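# Mount centrifuge rotor and knob, or tag expired rotor

## Task

The date is 21 December 2026. Read the rotor's use-by date on the card attached to the centrifuge. If that date has not yet passed, lower the rotor fully onto the centrifuge's drive, then thread the knob onto the tip of the shaft, turn it down until it seats on the rotor, and tighten it firmly. If the date has passed, do not mount the rotor: leave it standing where it is and set the HOLD block on top of it. Either way, the rotor must never be dropped.

## Robot and tools

Robot: two Doosan M1013 arms, left_arm and right_arm, each carrying a Robotiq 2F-85 two-finger gripper and a wrist camera. Calibrated bases in the scene frame: left_arm at (-0.080, +0.515, 0) m with quat_wxyz (+1.000, 0, 0, -0.007); right_arm at (-0.059, -0.430, 0) m with quat_wxyz (+1.000, 0, 0, -0.023). A two-camera stand is fixed to the floor behind the arms.

Frame: every pose, velocity and target is in the scene frame. Its origin sits at table-top height halfway between the nominal bases; +x points out over the table, +z up, and left_arm is on the +y side (image left/right does not follow the arm names). Each gripper's own axes: fingers point along its +z, jaws open and shut along its y, and a block about 10 cm long sticks out toward its +x and turns with it. end_effector_position is the spot between the pads when shut; closed fingertips reach about 19 mm past it, open ones about 6 mm. Printed poses may be a few cm off, more at long reach.

Row layout (shared by execute_actions and move): one flat list of 20 numbers covering both arms, even if one is idle. Numbers 1-10 are left_arm: x, y, z (metres, absolute place in the scene frame), qw, qx, qy, qz (absolute orientation, w first), then gripper position, force_limit, speed. Numbers 11-20 are the same ten for right_arm. The three gripper numbers each lie in [-1, 1]. position +1 is fully open (85 mm), about -0.8 brings pads together, -1 closes until blocked. speed -1 is roughly 20 mm/s of jaw travel, 0 about 85, +1 about 150. force_limit with speed sets grip strength: a slow close at -1 gives about 30 N per pad, at +1 about 100 N; a fast close from well open gives 120-245 N. All start at +1. To grip, send -1 and hold it; object_status 2 confirms a grip. Changing force_limit or speed only takes effect with a new position value (differ by 0.01 or more). To keep a gripper unchanged, resend its last three numbers; 0 is a real command.

execute_actions(actions, cameras): actions is a list of actions; each action is a list of up to 15 rows, one per 1/30 s step; a short action repeats its final row to fill 15 steps. A target more than 0.6 m from the gripper's present position along any of its axes gets refused. Each step the controller limits the command to 70 mm and 16 degrees from the measured pose, so check the Hand target line and send the remainder next. To keep an arm parked, resend its last reported pose and gripper numbers every time, and reuse the same quaternion to avoid drift. An empty actions list returns images and the full report.

move(target, speed, blend, stop_force, zero, blocking, cameras): target is one 20-number row or a list of up to 15 rows, absolute poses; grippers follow straight lines there (no avoidance of objects or the other arm), all finishing together, capped at 10 s. speed: m/s, 0.002-2, default 0.25, one value or one per target; rotation up to twice that in rad/s. blend: metres of corner rounding per target, 0 = stop at it. stop_force: 10-80 N, one value for both arms; an arm's path ends when push against its travel exceeds it; unreliable when the gripper rotates, near singular poses, or at high speed. Omit it when backing away from a contact. zero: true re-zeros before the move; false accumulates. blocking=false returns after 0.5 s while motion continues (not allowed with stop_force). Result adds a move: line (done, off_target, moving, held, fault) and limits (paced = clipped, held = steps withheld). Keep paths away from an arm's own base. Give all rows in a list the same finger numbers.

wait(seconds 0-10): let time pass holding commands. stop(): brake the running move. zoom_image(camera, region [x0, y0, x1, y1] pixels, at most 504 by 504) on the latest image of cam_head_left, cam_head_right, cam_low, cam_left_wrist or cam_right_wrist (all 896x504). clear_fault(arm): clear a reported torque or force fault. read_manual(section): licence texts only. finished_scene(): ends the scene permanently.

Results: pose, quaternion and velocities per gripper; Hand target; Tool commands; object_status (0 moving, 1 stopped while opening, 2 stopped while closing = gripped, 3 reached position or pads met); position_measured in counts (3 open, ~78 = 60 mm, 130 = 40 mm, 180 = 20 mm, 230 pads together); joint torques, external joint torques (outside load estimate, includes held weight) and flange force along gripper x y z; within noise means the arm is still. MOTOR HOT warns of overheating from holding loads or straining.

Cautions: an arm stops on a torque fault (contact torque limits: waist 295, shoulder 295, elbow 139, forearm roll, wrist pitch, wrist roll 39.1 N m) or when outside force hits 144 N; arms are stiff, so approach contacts slowly with a low stop_force and never target much past a surface. Do not clamp hard on a part still resting on something, swing loads fast, slam, or let the arms touch each other or grip the other's fingers. Never drop the rotor, release moving parts, or leave anything off the table. Loose items may get nudged occasionally. Time passes while you think.

Each tool is called after ">>>" as a command line: name --argument value for each argument, lists and objects as JSON in quotes; but a table of rows of numbers goes row by row, as --pt "numbers of a row", without its own name.

## Session

>>> execute_actions --actions '[]'

Scene clock: 0.00 s.
left_arm: end_effector_position=(+0.2076, +1.1263, +0.3721) position_measured=3 object_status=3 end_effector_quat_wxyz=(-0.389, -0.310, +0.797, -0.342) | right_arm: end_effector_position=(+0.5456, +0.1964, +0.3741) position_measured=3 object_status=3 end_effector_quat_wxyz=(-0.257, +0.559, +0.616, +0.492)
Joint positions: left_arm=[1.097 0.673 1.135 -0.013 2.421 0.336] | right_arm=[0.595 0.261 1.808 1.54 0.694 0.905]
Joint velocities: within noise
Joint torques (N m): no reading
External joint torques (N m): no reading
Flange force (N): no reading
Hand target: left_arm +0.2076, +1.1263, +0.3721; -0.389, -0.310, +0.797, -0.342 | right_arm +0.5456, +0.1964, +0.3741; -0.257, +0.559, +0.616, +0.492
Tool commands: left_gripper/position=+1.0 left_gripper/force_limit=+1.0 left_gripper/speed=+1.0 right_gripper/position=+1.0 right_gripper/force_limit=+1.0 right_gripper/speed=+1.0

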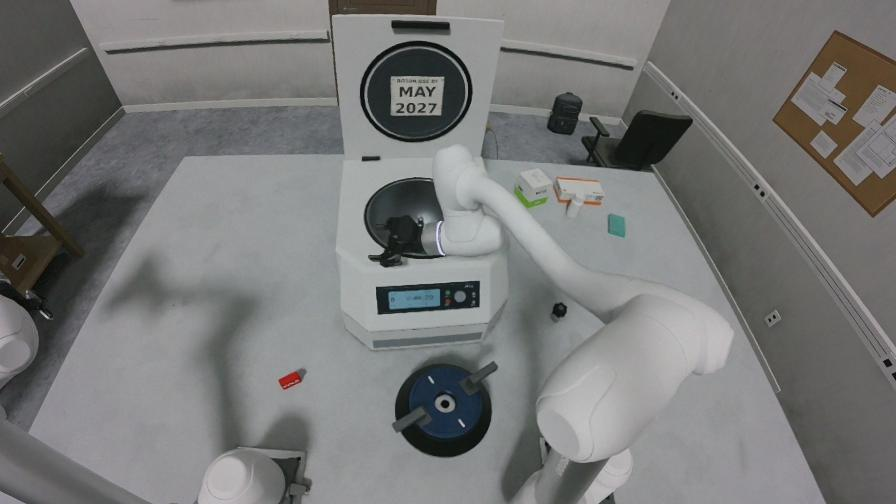

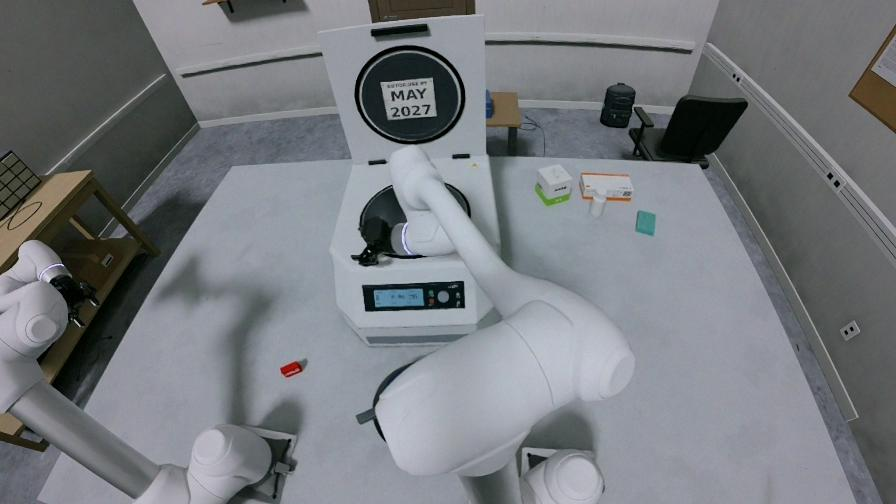

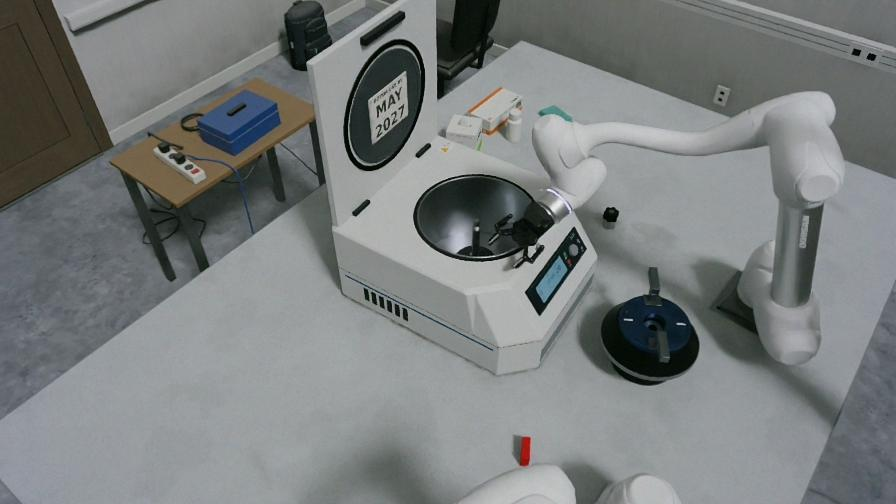

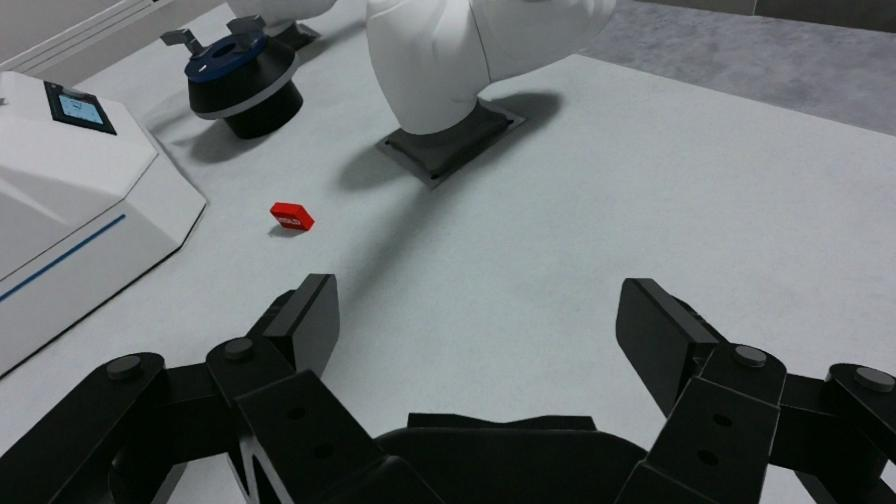

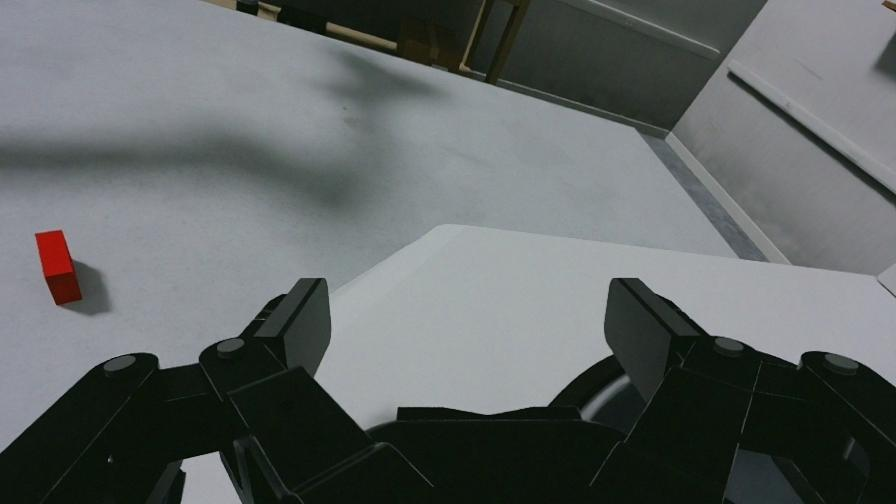

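>>> zoom_image --camera "cam_head_left" --region '[360, 50, 480, 130]'

>>> zoom_image --camera "cam_head_left" --region '[370, 330, 630, 480]'

>>> zoom_image --camera "cam_low" --region '[580, 190, 740, 390]'

>>> zoom_image --camera "cam_low" --region '[400, 160, 600, 280]'

Scaled by 4.200.

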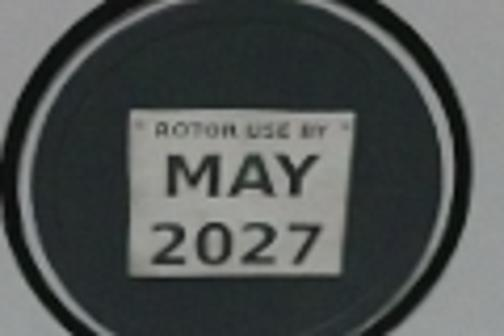

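Scaled by 1.938.

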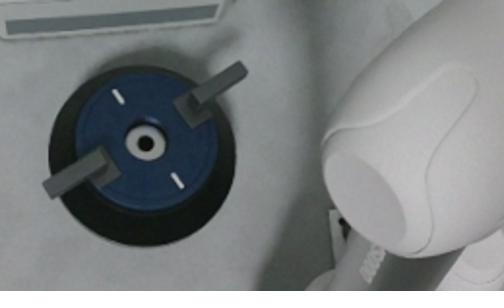

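Scaled by 2.520.

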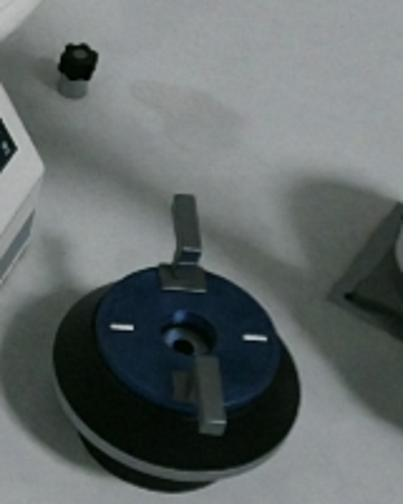

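Scaled by 2.520.

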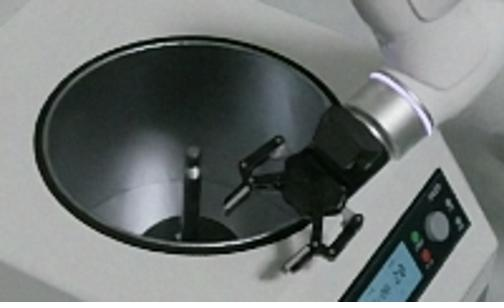

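>>> move --pt "0.2076 1.1263 0.3721 -0.389 -0.310 0.797 -0.342 1 1 1 0.50 0.12 0.55 -0.257 0.559 0.616 0.492 1 1 1" --pt "0.2076 1.1263 0.3721 -0.389 -0.310 0.797 -0.342 1 1 1 0.40 -0.25 0.60 0 0 1 0 1 1 1" --blend 0.05 --cameras '["all"]'

Scene clock: 17.17 s.
left_arm: end_effector_position=(+0.2076, +1.1263, +0.3721) position_measured=3 object_status=3 end_effector_quat_wxyz=(-0.389, -0.310, +0.797, -0.342) | right_arm: end_effector_position=(+0.4000, -0.2500, +0.6000) position_measured=3 object_status=3 end_effector_quat_wxyz=(+0.000, +0.000, +1.000, +0.000)
Joint positions: left_arm=[1.097 0.674 1.135 -0.013 2.423 0.336] | right_arm=[0.351 -0.088 1.445 0 1.784 0.305]
Joint torques (N m): left_arm=[-2.05 -100.84 -36.13 3.7 2.13 0.06] | right_arm=[-0.52 -34.46 -42.27 4.21 0.08 0.27]
External joint torques (N m): left_arm=[2.42 -4.98 -3.49 0.6 0.38 -0.08] | right_arm=[0.62 1.69 0.38 0.08 -0.01 -0.27]
Flange force (N): left_arm=[5.7 1.5 -5.0] | right_arm=[-1.8 1.5 0.2]
Hand target: left_arm +0.2076, +1.1263, +0.3721; -0.389, -0.310, +0.797, -0.342 | right_arm +0.4000, -0.2500, +0.6000; +0.000, +0.000, +1.000, +0.000
Off the commanded pose: left_arm 0.000 m, 0 deg | right_arm 0.000 m, 0 deg.
move: done

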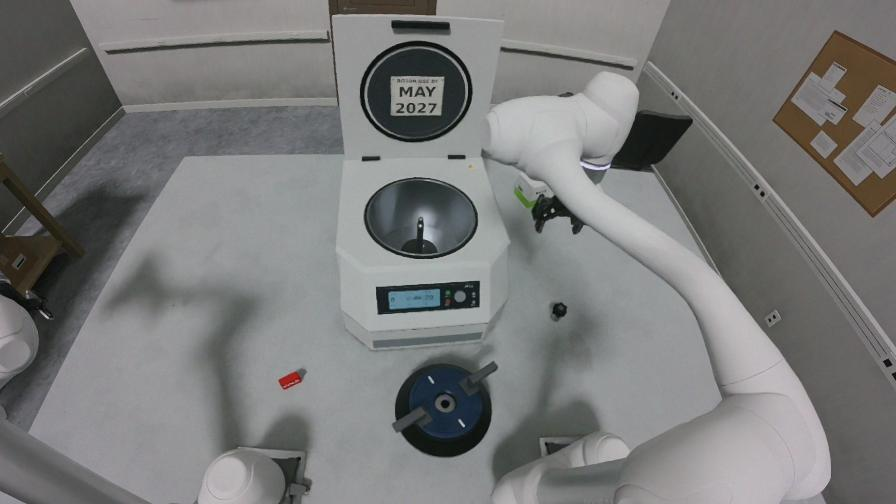

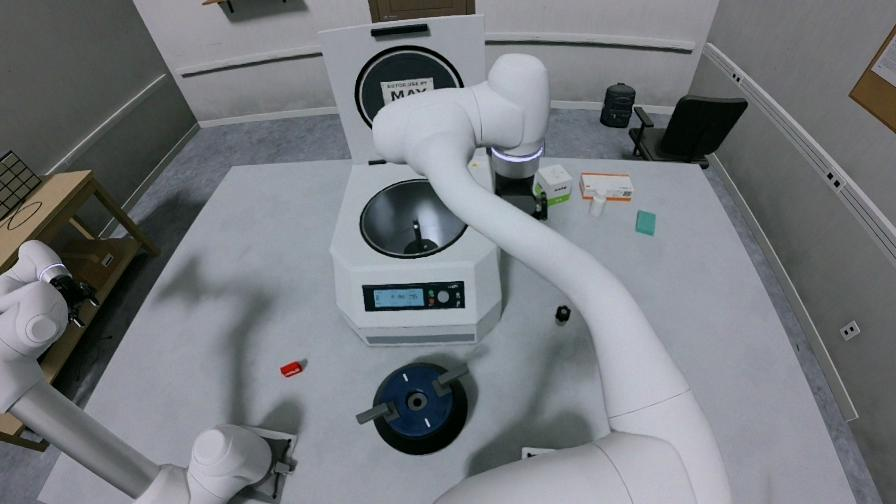

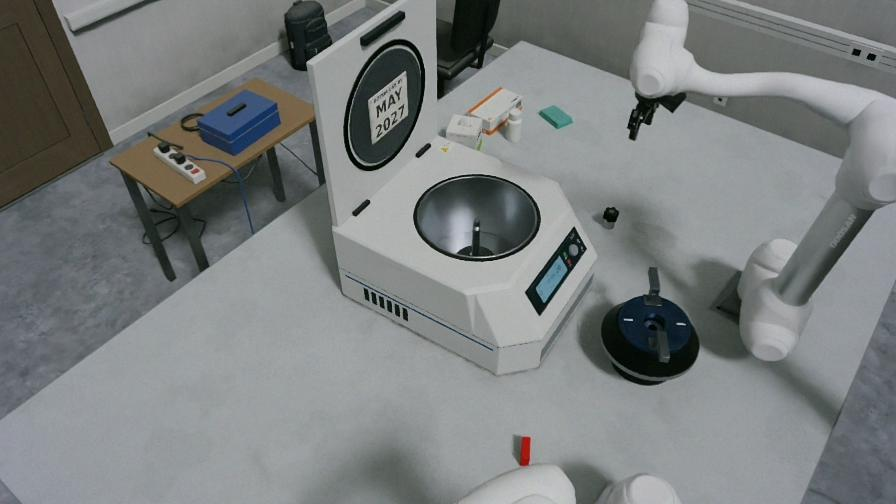

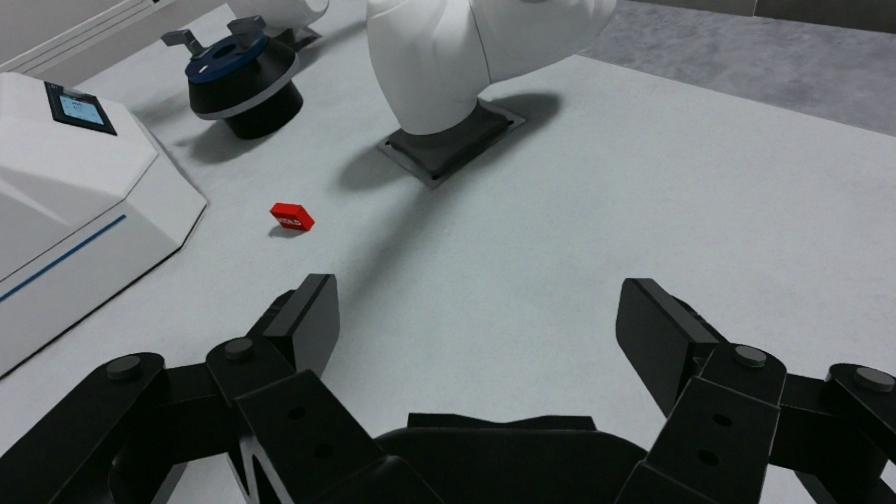

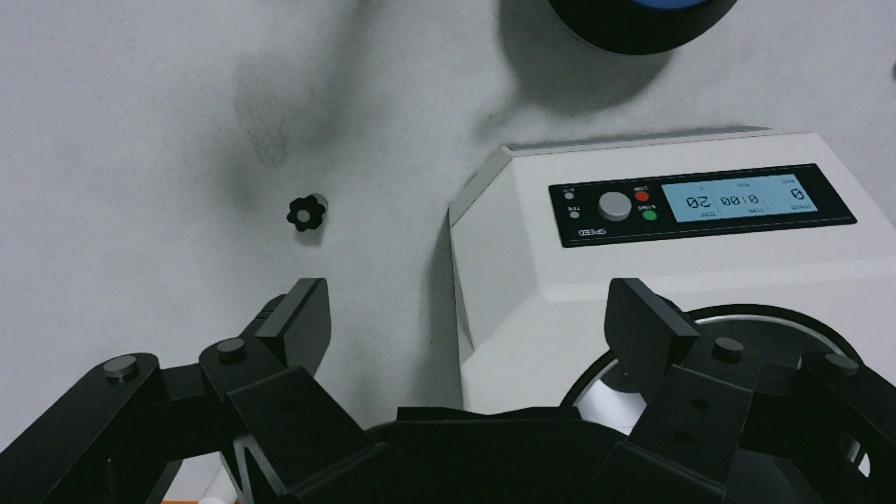

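>>> move --target '[0.2076,1.1263,0.3721,-0.389,-0.310,0.797,-0.342,1,1,1,0.345,-0.04,0.60,0,1,0,0,1,1,1]' --cameras '["cam_right_wrist","cam_head_left"]' --speed 0.4

>>> zoom_image --camera "cam_right_wrist" --region '[300, 100, 620, 350]'

Scene clock: 29.10 s.
left_arm: end_effector_position=(+0.2076, +1.1263, +0.3721) position_measured=3 object_status=3 end_effector_quat_wxyz=(-0.389, -0.310, +0.797, -0.342) | right_arm: end_effector_position=(+0.3450, -0.0400, +0.6000) position_measured=3 object_status=3 end_effector_quat_wxyz=(+0.000, +1.000, +0.000, +0.000)
Joint positions: left_arm=[1.097 0.674 1.135 -0.013 2.423 0.336] | right_arm=[0.753 0.023 1.339 0 1.78 3.848]
Joint torques (N m): left_arm=[-2.21 -100.84 -36.37 3.7 2.13 0.05] | right_arm=[-0.52 -45.89 -42.48 4.18 -0.06 0.12]
External joint torques (N m): left_arm=[2.44 -5.66 -3.47 0.61 0.39 -0.07] | right_arm=[0.72 0.62 0.12 0.09 0 -0.12]
Flange force (N): left_arm=[6.5 1.3 -4.1] | right_arm=[-0.1 -1.4 0.1]
Hand target: left_arm +0.2076, +1.1263, +0.3721; -0.389, -0.310, +0.797, -0.342 | right_arm +0.3450, -0.0400, +0.6000; +0.000, +1.000, +0.000, +0.000
Off the commanded pose: left_arm 0.000 m, 0 deg | right_arm 0.000 m, 0 deg.
move: done
Images, in order (width x height): cam_head_left 896x504, cam_right_wrist 896x504.

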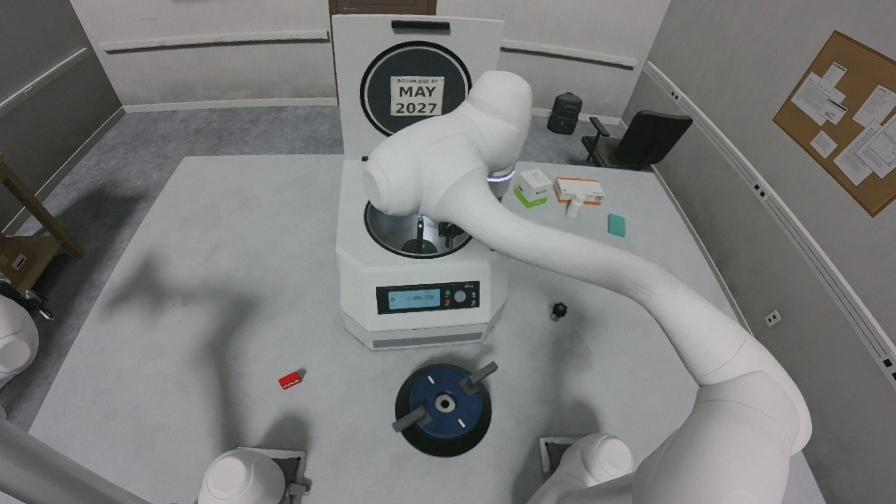

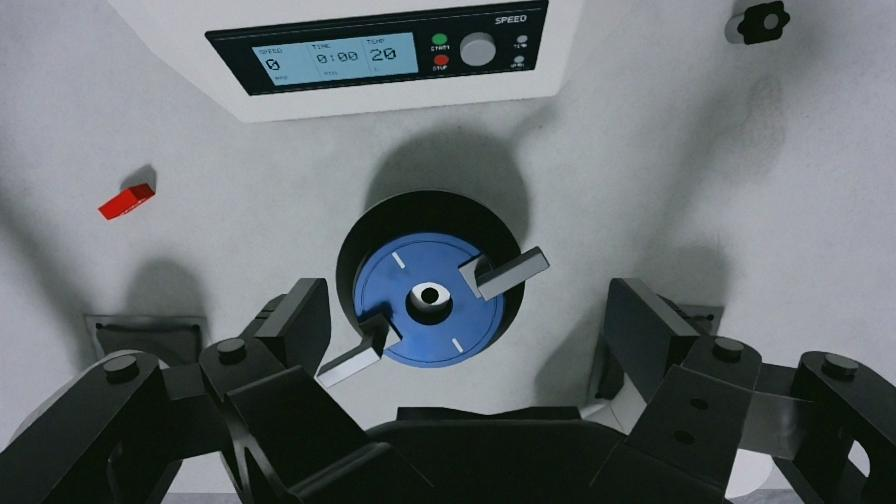

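Scaled by 1.575.

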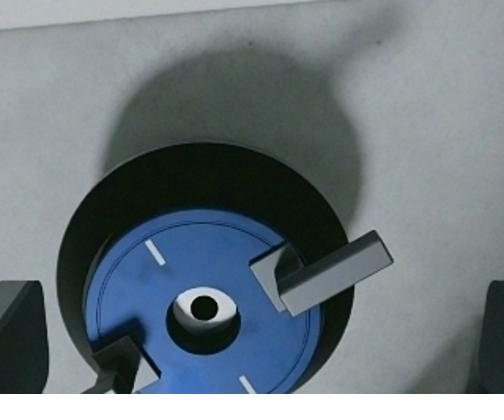

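>>> move --target '[0.2076,1.1263,0.3721,-0.389,-0.310,0.797,-0.342,1,1,1,0.36,-0.16,0.52,0,1,0,0,1,1,1]' --cameras '["cam_right_wrist"]'

>>> zoom_image --camera "cam_right_wrist" --region '[150, 50, 550, 400]'

>>> move --target '[0.2076,1.1263,0.3721,-0.389,-0.310,0.797,-0.342,1,1,1,0.36,0.08,0.52,0,1,0,0,1,1,1]' --cameras '["cam_right_wrist"]'

>>> zoom_image --camera "cam_right_wrist" --region '[350, 50, 750, 400]'

Scene clock: 35.60 s.
left_arm: end_effector_position=(+0.2076, +1.1263, +0.3721) position_measured=3 object_status=3 end_effector_quat_wxyz=(-0.389, -0.310, +0.797, -0.342) | right_arm: end_effector_position=(+0.3600, -0.1600, +0.5200) position_measured=3 object_status=3 end_effector_quat_wxyz=(+0.000, +1.000, +0.000, +0.000)
Joint positions: left_arm=[1.097 0.674 1.135 -0.013 2.423 0.336] | right_arm=[0.55 -0.097 1.598 0 1.64 3.646]
Joint torques (N m): left_arm=[-2.32 -100.59 -36.2 3.71 2.1 0.08] | right_arm=[-0.34 -34.28 -43.74 4.26 -0.1 0.2]
External joint torques (N m): left_arm=[2.46 -4.84 -3.29 0.56 0.4 -0.1] | right_arm=[0.37 1.69 0.78 0.06 0.02 -0.2]
Flange force (N): left_arm=[5.6 1.5 -4.6] | right_arm=[1.2 -1.2 1.3]
Hand target: left_arm +0.2076, +1.1263, +0.3721; -0.389, -0.310, +0.797, -0.342 | right_arm +0.3600, -0.1600, +0.5200; +0.000, +1.000, +0.000, +0.000
Off the commanded pose: left_arm 0.000 m, 0 deg | right_arm 0.000 m, 0 deg.
move: done
Images, in order (width x height): cam_right_wrist 896x504.

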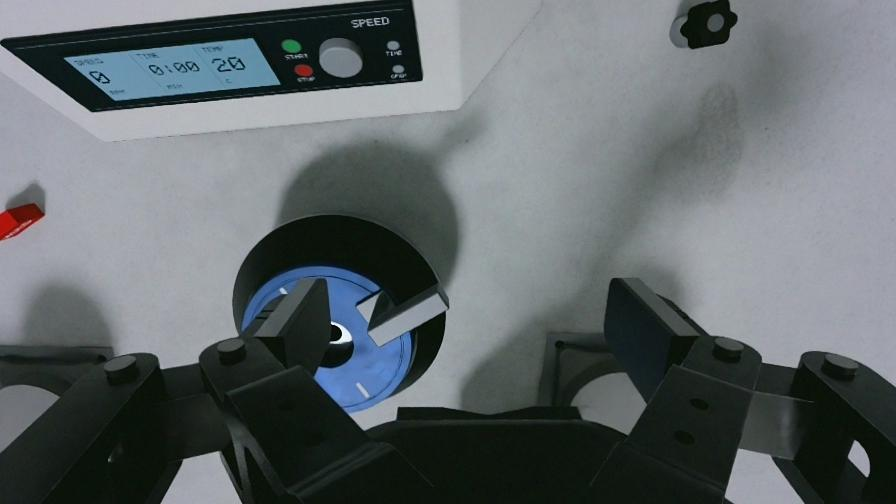

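Scaled by 1.260.

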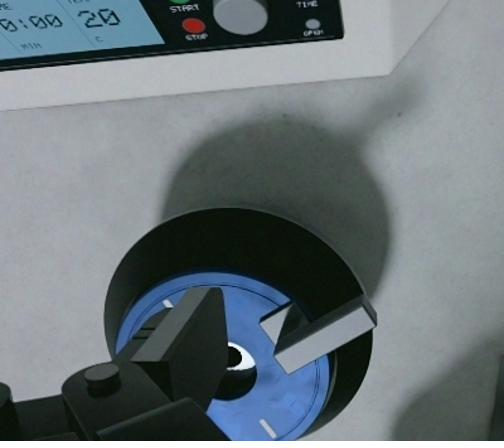

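Scene clock: 36.97 s.
left_arm: end_effector_position=(+0.2076, +1.1263, +0.3721) position_measured=3 object_status=3 end_effector_quat_wxyz=(-0.389, -0.310, +0.797, -0.342) | right_arm: end_effector_position=(+0.3600, +0.0800, +0.5200) position_measured=3 object_status=3 end_effector_quat_wxyz=(+0.000, +1.000, +0.000, +0.000)
Joint positions: left_arm=[1.097 0.674 1.135 -0.013 2.423 0.336] | right_arm=[0.877 0.166 1.326 0 1.65 3.973]
Joint torques (N m): left_arm=[-2.03 -100.71 -36.16 3.68 2.11 0.07] | right_arm=[-0.29 -61.6 -43.58 4.26 -0.02 0.12]
External joint torques (N m): left_arm=[2.17 -5.19 -3.49 0.61 0.4 -0.09] | right_arm=[0.41 1.28 0.74 0.05 -0.03 -0.12]
Flange force (N): left_arm=[5.8 1.2 -4.8] | right_arm=[0.1 -0.8 1.3]
Hand target: left_arm +0.2076, +1.1263, +0.3721; -0.389, -0.310, +0.797, -0.342 | right_arm +0.3600, +0.0800, +0.5200; +0.000, +1.000, +0.000, +0.000
Off the commanded pose: left_arm 0.000 m, 0 deg | right_arm 0.000 m, 0 deg.
move: done
Images, in order (width x height): cam_right_wrist 896x504.

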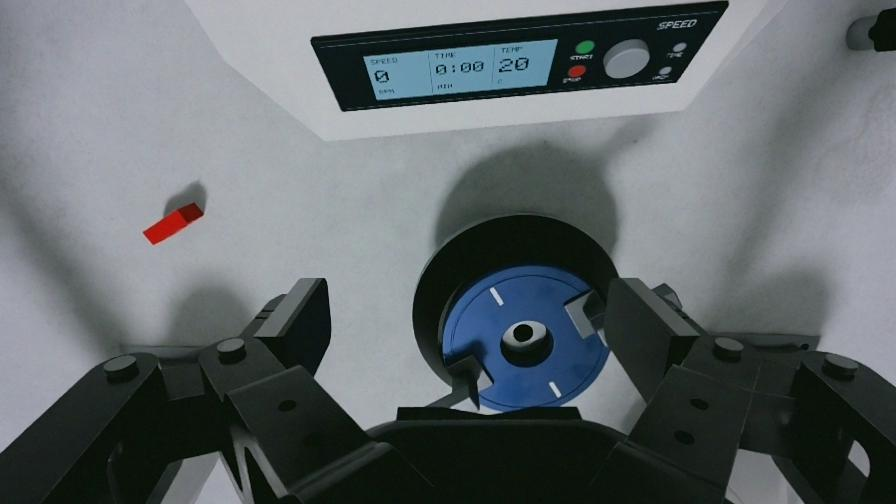

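Scaled by 1.260.

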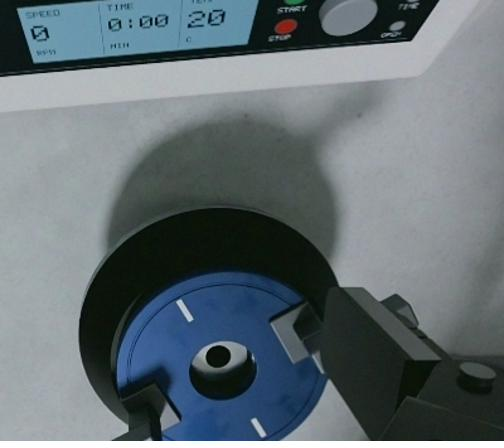

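>>> move --target '[0.2076,1.1263,0.3721,-0.389,-0.310,0.797,-0.342,1,1,1,0.50,0.03,0.62,0,0,1,0,1,1,1]' --cameras '["cam_right_wrist","cam_low"]'

>>> zoom_image --camera "cam_right_wrist" --region '[300, 150, 650, 400]'

>>> zoom_image --camera "cam_low" --region '[590, 250, 710, 390]'

Scene clock: 58.27 s.
left_arm: end_effector_position=(+0.2076, +1.1263, +0.3721) position_measured=3 object_status=3 end_effector_quat_wxyz=(-0.389, -0.310, +0.797, -0.342) | right_arm: end_effector_position=(+0.5000, +0.0300, +0.6200) position_measured=3 object_status=3 end_effector_quat_wxyz=(+0.000, +0.000, +1.000, +0.000)
Joint positions: left_arm=[1.097 0.674 1.135 -0.013 2.423 0.336] | right_arm=[0.687 0.311 0.959 0 1.871 0.641]
Joint torques (N m): left_arm=[-2.12 -100.82 -36.23 3.67 2.11 0.08] | right_arm=[-0.04 -73.85 -41.62 4.25 0.07 0.17]
External joint torques (N m): left_arm=[1.95 -4.75 -3.28 0.6 0.4 -0.1] | right_arm=[0.21 0.26 0.44 -0.01 -0.01 -0.17]
Flange force (N): left_arm=[5.3 1.1 -4.7] | right_arm=[0.5 -0.4 1.0]
Hand target: left_arm +0.2076, +1.1263, +0.3721; -0.389, -0.310, +0.797, -0.342 | right_arm +0.5000, +0.0300, +0.6200; +0.000, +0.000, +1.000, +0.000
Off the commanded pose: left_arm 0.000 m, 0 deg | right_arm 0.000 m, 0 deg.
move: done
Images, in order (width x height): cam_low 896x504, cam_right_wrist 896x504.

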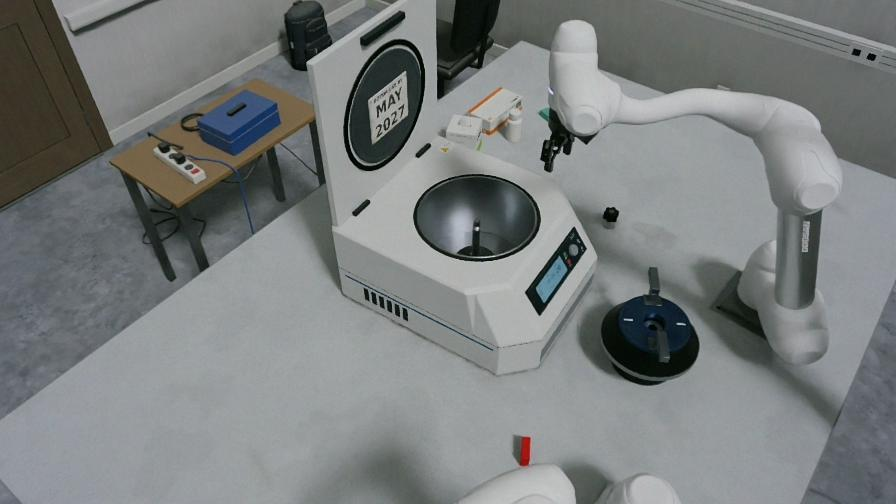

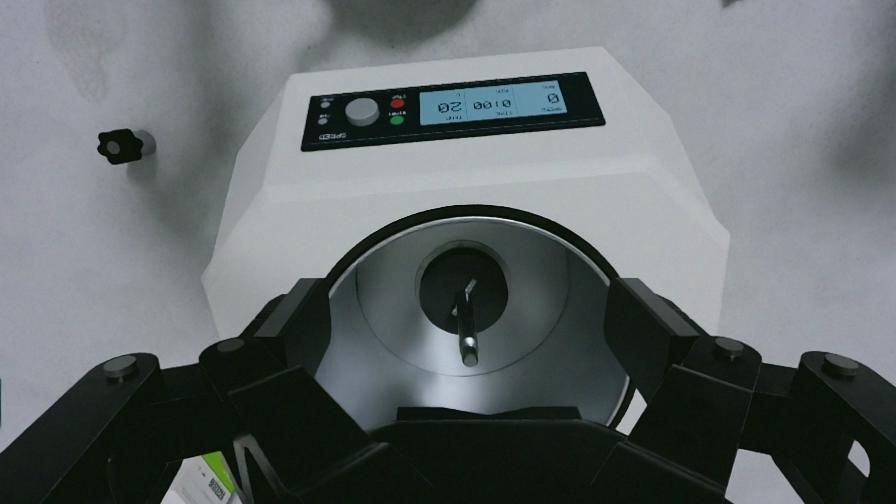

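Scaled by 1.440.

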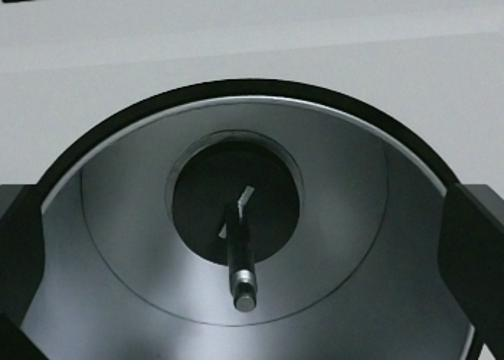

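Scaled by 3.600.

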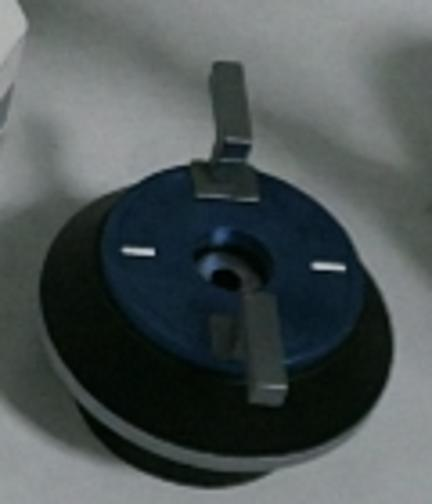

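>>> move --target '[0.2076,1.1263,0.3721,-0.389,-0.310,0.797,-0.342,1,1,1,0.47,-0.08,0.55,0,0,1,0,1,1,1]' --cameras '["cam_right_wrist"]'

>>> zoom_image --camera "cam_right_wrist" --region '[400, 250, 650, 400]'

>>> move --target '[0.2076,1.1263,0.3721,-0.389,-0.310,0.797,-0.342,1,1,1,0.47,0.10,0.55,0,0,1,0,1,1,1]' --cameras '["cam_right_wrist"]'

>>> zoom_image --camera "cam_right_wrist" --region '[300, 250, 550, 400]'

Scene clock: 64.00 s.
left_arm: end_effector_position=(+0.2076, +1.1263, +0.3721) position_measured=3 object_status=3 end_effector_quat_wxyz=(-0.389, -0.310, +0.797, -0.342) | right_arm: end_effector_position=(+0.4700, -0.0800, +0.5500) position_measured=3 object_status=3 end_effector_quat_wxyz=(+0.000, +0.000, +1.000, +0.000)
Joint positions: left_arm=[1.097 0.674 1.135 -0.013 2.423 0.336] | right_arm=[0.577 0.128 1.315 0 1.698 0.531]
Joint torques (N m): left_arm=[-2.04 -100.85 -36.23 3.69 2.14 0.06] | right_arm=[-0.77 -56.58 -43.11 4.26 0.2 0.22]
External joint torques (N m): left_arm=[0.46 -4.46 -3.34 0.56 0.37 -0.08] | right_arm=[0.81 1.18 0.74 0.09 -0.15 -0.22]
Flange force (N): left_arm=[4.4 -0.3 -5.2] | right_arm=[0.0 1.1 1.5]
Hand target: left_arm +0.2076, +1.1263, +0.3721; -0.389, -0.310, +0.797, -0.342 | right_arm +0.4700, -0.0800, +0.5500; +0.000, +0.000, +1.000, +0.000
Off the commanded pose: left_arm 0.000 m, 0 deg | right_arm 0.000 m, 0 deg.
move: done
Images, in order (width x height): cam_right_wrist 896x504.

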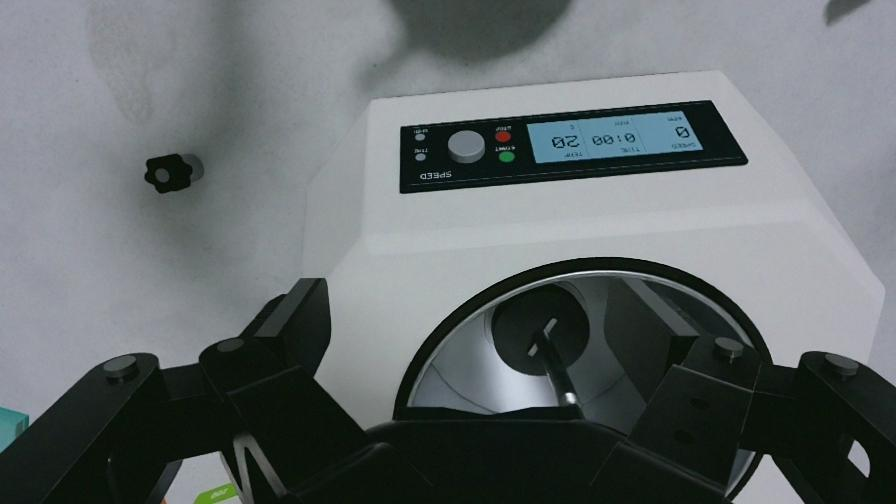

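Scaled by 2.016.

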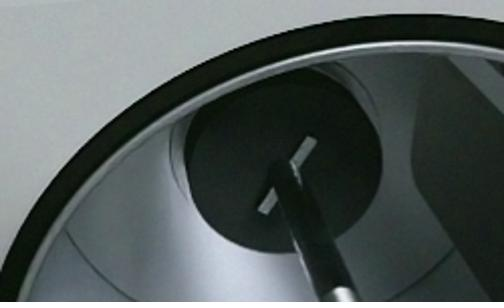

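Scene clock: 65.13 s.
left_arm: end_effector_position=(+0.2076, +1.1263, +0.3721) position_measured=3 object_status=3 end_effector_quat_wxyz=(-0.389, -0.310, +0.797, -0.342) | right_arm: end_effector_position=(+0.4700, +0.1000, +0.5500) position_measured=3 object_status=3 end_effector_quat_wxyz=(+0.000, +0.000, +1.000, +0.000)
Joint positions: left_arm=[1.097 0.674 1.135 -0.013 2.423 0.336] | right_arm=[0.787 0.325 1.069 0 1.748 0.741]
Joint torques (N m): left_arm=[-2.24 -100.78 -36.18 3.68 2.12 0.11] | right_arm=[-0.48 -75.93 -42.69 4.32 0.1 0.08]
External joint torques (N m): left_arm=[1.93 -5.26 -3.55 0.61 0.4 -0.14] | right_arm=[0.68 0.28 0.55 0.04 -0.05 -0.08]
Flange force (N): left_arm=[5.8 0.9 -4.8] | right_arm=[1.2 0.0 1.2]
Hand target: left_arm +0.2076, +1.1263, +0.3721; -0.389, -0.310, +0.797, -0.342 | right_arm +0.4700, +0.1000, +0.5500; +0.000, +0.000, +1.000, +0.000
Off the commanded pose: left_arm 0.000 m, 0 deg | right_arm 0.000 m, 0 deg.
move: done
Images, in order (width x height): cam_right_wrist 896x504.

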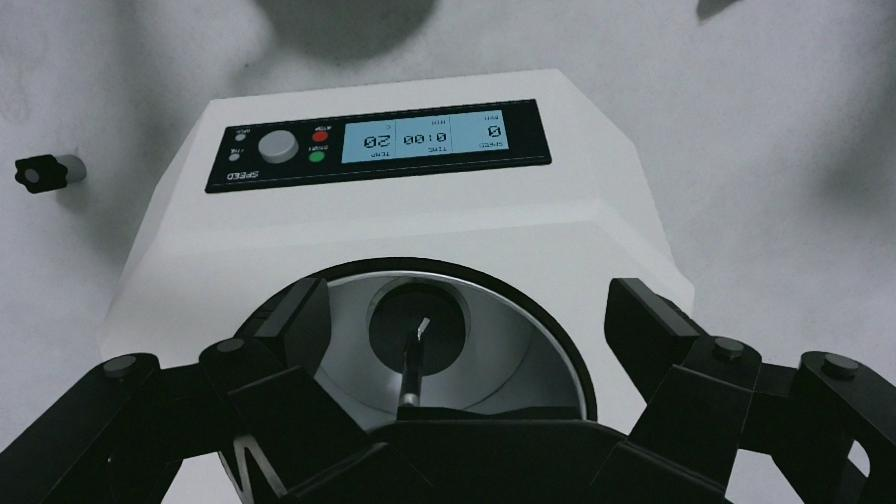

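Scaled by 2.016.

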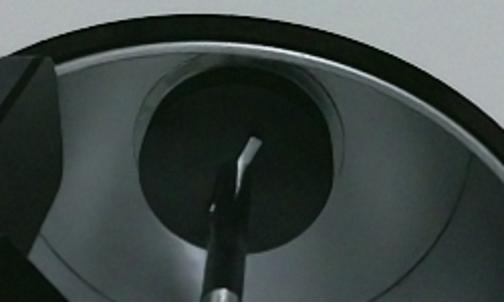

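>>> move --pt "0.20 1.0 0.55 -0.389 -0.310 0.797 -0.342 1 1 1 0.35 -0.2 0.55 0 0.8746 -0.4848 0 1 1 1" --pt "0.10 0.25 0.50 0 0.4848 0.8746 0 1 1 1 0.25 -0.2 0.50 0 0.8746 -0.4848 0 1 1 1" --pt "0.071 0.096 0.44 0 0.4848 0.8746 0 1 1 1 0.201 -0.106 0.44 0 0.8746 -0.4848 0 1 1 1" --blend 0.04 --cameras '["all"]'

Scene clock: 88.43 s.
left_arm: end_effector_position=(+0.0790, +0.1428, +0.4577) position_measured=3 object_status=3 end_effector_quat_wxyz=(+0.000, +0.485, +0.875, +0.000) | right_arm: end_effector_position=(+0.2156, -0.1352, +0.4583) position_measured=3 object_status=3 end_effector_quat_wxyz=(+0.000, +0.875, -0.484, -0.001)
Joint positions: left_arm=[-1.238 -0.253 1.836 -0.001 1.559 -0.239] | right_arm=[0.781 -0.256 1.837 0.001 1.561 -1.395]
Joint torques (N m): left_arm=[-1.43 -18.15 -39.84 3.2 -0.31 0.1] | right_arm=[-0.41 -18.14 -43.57 4.38 0.01 0.22]
External joint torques (N m): left_arm=[1.65 1.24 -3.48 1.2 0.38 -0.1] | right_arm=[0.47 1.86 0.58 -0.07 -0.01 -0.22]
Flange force (N): left_arm=[-7.0 2.8 -6.8] | right_arm=[-1.2 -2.2 1.1]
Hand target: left_arm +0.0790, +0.1427, +0.4577; +0.000, +0.485, +0.875, +0.000 | right_arm +0.2156, -0.1352, +0.4583; +0.000, +0.875, -0.484, -0.001
Off the commanded pose: left_arm 0.051 m, 0 deg | right_arm 0.037 m, 0 deg.
move: held (left_arm, right_arm; a check stopped the path); path passed 2 of 3 targets; limits=held
pose unreachable (left arm): on one or more control steps of this call, first in action 0 (counted from 0), this arm could not follow its commanded pose, so it was not sent that pose on those steps. It may still have moved: this result reports where it is.
cause: moving toward the commanded pose would bring a part of the arm too close to another arm (a part of this arm just beyond joint 5 (wrist pitch) and a part of the right arm just beyond its joint 4 (forearm roll), at the place that arm is still heading or pushing toward).
pose unreachable (right arm): on one or more control steps of this call, first in action 0 (counted from 0), this arm could not follow its commanded pose, so it was not sent that pose on those steps. It may still have moved: this result reports where it is.
cause: moving toward the commanded pose would bring a part of the arm too close to another arm (a part of this arm just beyond joint 4 (forearm roll) and a part of the left arm just beyond its joint 5 (wrist pitch), along the way the arms are being sent, or toward where that arm still pushes).

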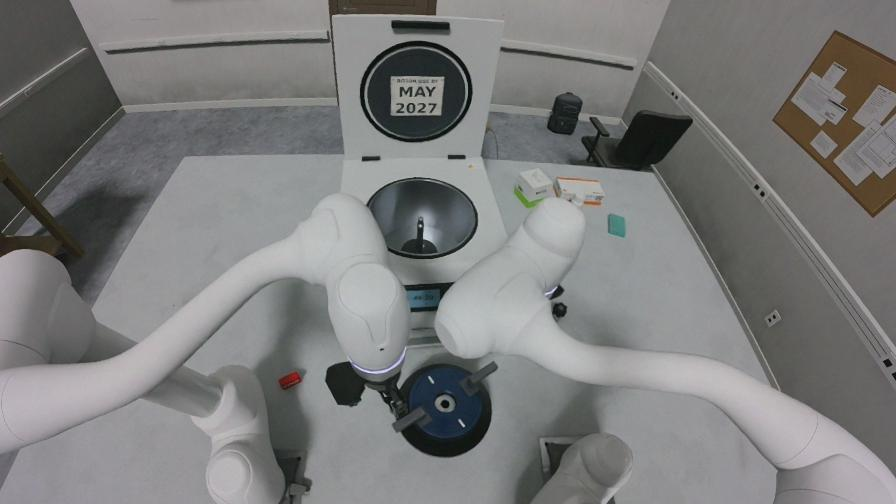

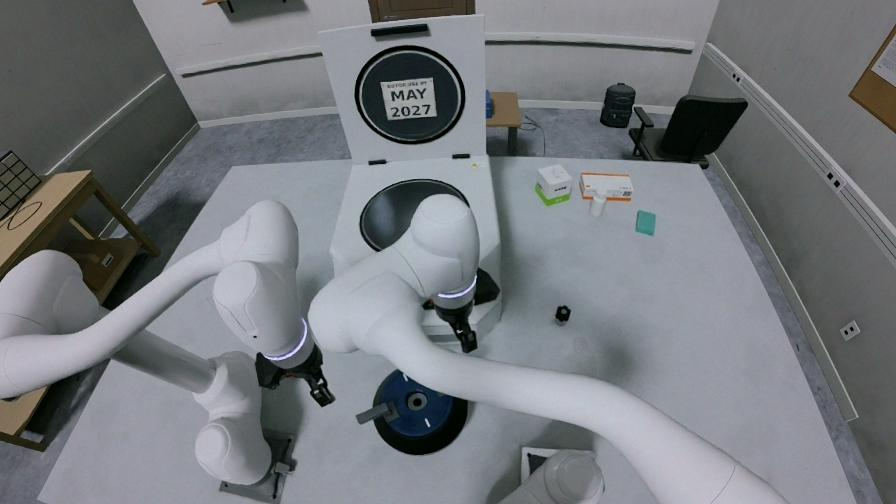

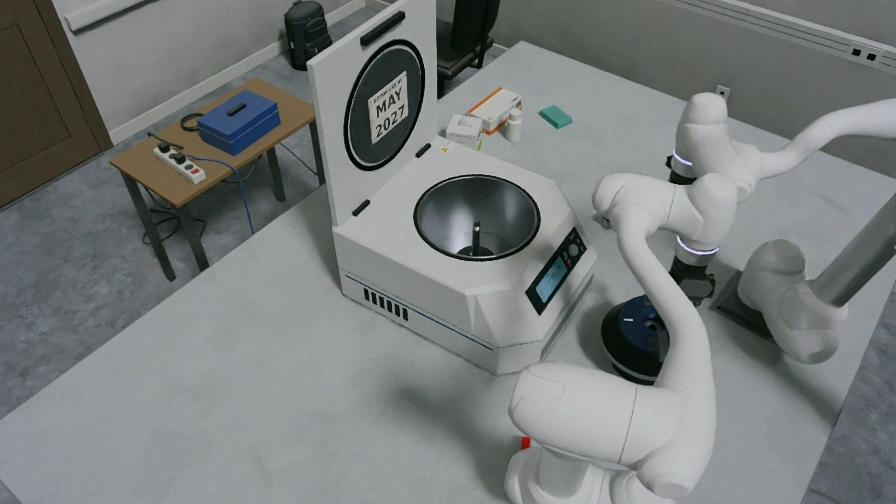

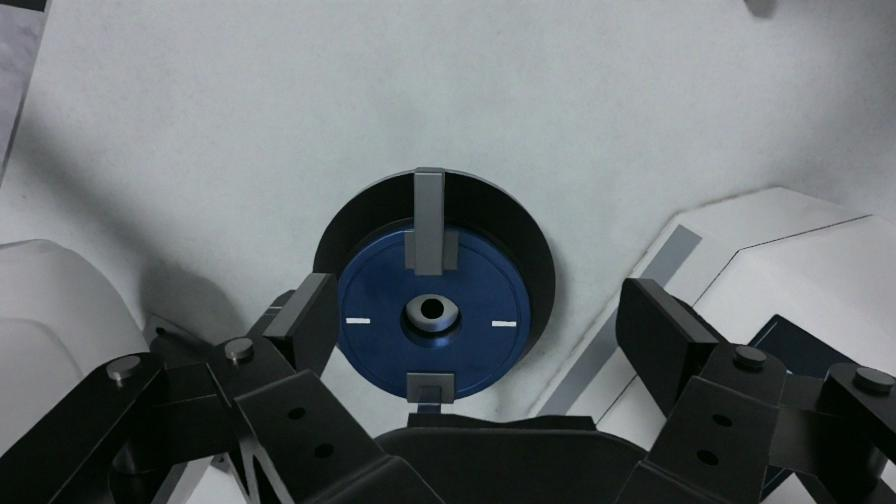

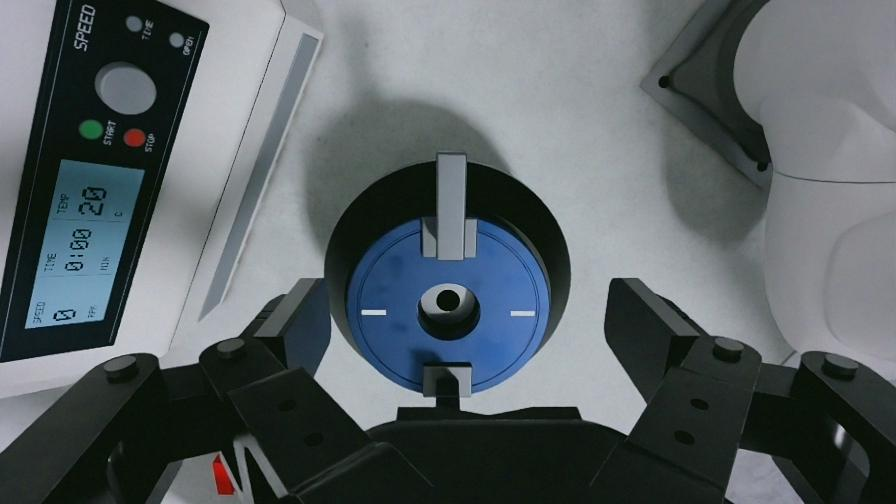

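>>> move --pt "0.079 0.1427 0.4577 0 0.4848 0.8746 0 1 1 1 0.35 -0.25 0.47 0 0.8746 -0.4848 0 1 1 1" --pt "0.079 0.1427 0.4577 0 0.4848 0.8746 0 1 1 1 0.42 -0.45 0.5 0 1 0 0 1 1 1" --blend 0.05

Scene clock: 122.83 s.
left_arm: end_effector_position=(+0.0790, +0.1427, +0.4577) position_measured=3 object_status=3 end_effector_quat_wxyz=(+0.000, +0.485, +0.875, +0.000) | right_arm: end_effector_position=(+0.4200, -0.4500, +0.5000) position_measured=3 object_status=3 end_effector_quat_wxyz=(+0.000, +1.000, +0.000, +0.000)
Joint positions: left_arm=[-1.238 -0.253 1.836 0 1.559 -0.24] | right_arm=[-0.067 -0.13 1.663 0 1.609 -3.254]
Joint torques (N m): left_arm=[-2.14 -17.52 -39.6 3.77 -0.32 0.11] | right_arm=[-0.18 -31.24 -43.77 4.3 -0.11 0.12]
External joint torques (N m): left_arm=[2.21 0.82 -3.64 0.62 0.39 -0.11] | right_arm=[0.28 1.91 0.89 0.06 0.03 -0.12]
Flange force (N): left_arm=[-6.8 4.2 -7.1] | right_arm=[1.9 -0.3 1.5]
Hand target: left_arm +0.0790, +0.1427, +0.4577; +0.000, +0.485, +0.875, +0.000 | right_arm +0.4200, -0.4500, +0.5000; +0.000, +1.000, +0.000, +0.000
Off the commanded pose: left_arm 0.000 m, 0 deg | right_arm 0.000 m, 0 deg.
move: done

>>> move --pt "0.079 0.1427 0.4577 0 0.4848 0.8746 0 1 1 1 0.3766 -0.7351 0.7876 0.7021 0.7071 -0.0269 -0.0797 1 1 1" --pt "0.079 0.1427 0.4577 0 0.4848 0.8746 0 1 1 1 0.3982 -0.4475 1.0755 0.9929 0 -0.038 -0.1127 1 1 1" --speed 0.4

>>> move --pt "0.079 0.1427 0.4577 0 0.4848 0.8746 0 1 1 1 0.7063 -0.4825 0.799 0.7159 0 0.6934 -0.0813 1 1 1" --pt "0.079 0.1427 0.4577 0 0.4848 0.8746 0 1 1 1 0.42 -0.45 0.5 0 0 1 0 1 1 1" --blend 0.03 --speed 0.4

Scene clock: 142.50 s.
left_arm: end_effector_position=(+0.0790, +0.1427, +0.4577) position_measured=3 object_status=3 end_effector_quat_wxyz=(+0.000, +0.485, +0.875, +0.000) | right_arm: end_effector_position=(+0.3981, -0.4475, +1.0755) position_measured=3 object_status=3 end_effector_quat_wxyz=(+0.993, +0.000, -0.038, -0.113)
Joint positions: left_arm=[-1.238 -0.253 1.836 0 1.559 -0.24] | right_arm=[-0.067 -0.13 1.664 -3.142 1.61 -3.255]
Joint torques (N m): left_arm=[-2.17 -17.33 -39.61 3.76 -0.32 0.15] | right_arm=[-0.52 -30.99 -43.27 -3.97 -0.13 0.13]
External joint torques (N m): left_arm=[2.38 0.25 -3.75 0.65 0.39 -0.15] | right_arm=[0.65 1.11 0.29 -0.43 0.02 -0.13]
Flange force (N): left_arm=[-6.0 4.6 -7.3] | right_arm=[1.1 1.9 -0.6]
Hand target: left_arm +0.0790, +0.1427, +0.4577; +0.000, +0.485, +0.875, +0.000 | right_arm +0.3982, -0.4475, +1.0755; +0.993, +0.000, -0.038, -0.113
Off the commanded pose: left_arm 0.000 m, 0 deg | right_arm 0.000 m, 0 deg.
move: done

Scene clock: 146.97 s.
left_arm: end_effector_position=(+0.0790, +0.1427, +0.4577) position_measured=3 object_status=3 end_effector_quat_wxyz=(+0.000, +0.485, +0.875, +0.000) | right_arm: end_effector_position=(+0.4200, -0.4500, +0.5000) position_measured=3 object_status=3 end_effector_quat_wxyz=(+0.000, +0.000, +1.000, +0.000)
Joint positions: left_arm=[-1.238 -0.253 1.836 0 1.559 -0.24] | right_arm=[-0.067 -0.13 1.663 -3.142 -1.609 -3.254]
Joint torques (N m): left_arm=[-2.12 -17.45 -39.69 3.81 -0.33 0.14] | right_arm=[-0.16 -31.57 -43.47 -3.97 0.01 0.18]
External joint torques (N m): left_arm=[2.02 0.93 -3.5 0.56 0.4 -0.14] | right_arm=[0.26 2.34 0.63 -0.4 -0.1 -0.18]
Flange force (N): left_arm=[-6.7 3.7 -6.9] | right_arm=[-2.9 0.1 0.8]
Hand target: left_arm +0.0790, +0.1427, +0.4577; +0.000, +0.485, +0.875, +0.000 | right_arm +0.4200, -0.4500, +0.5000; +0.000, +0.000, +1.000, +0.000
Off the commanded pose: left_arm 0.000 m, 0 deg | right_arm 0.000 m, 0 deg.
move: done


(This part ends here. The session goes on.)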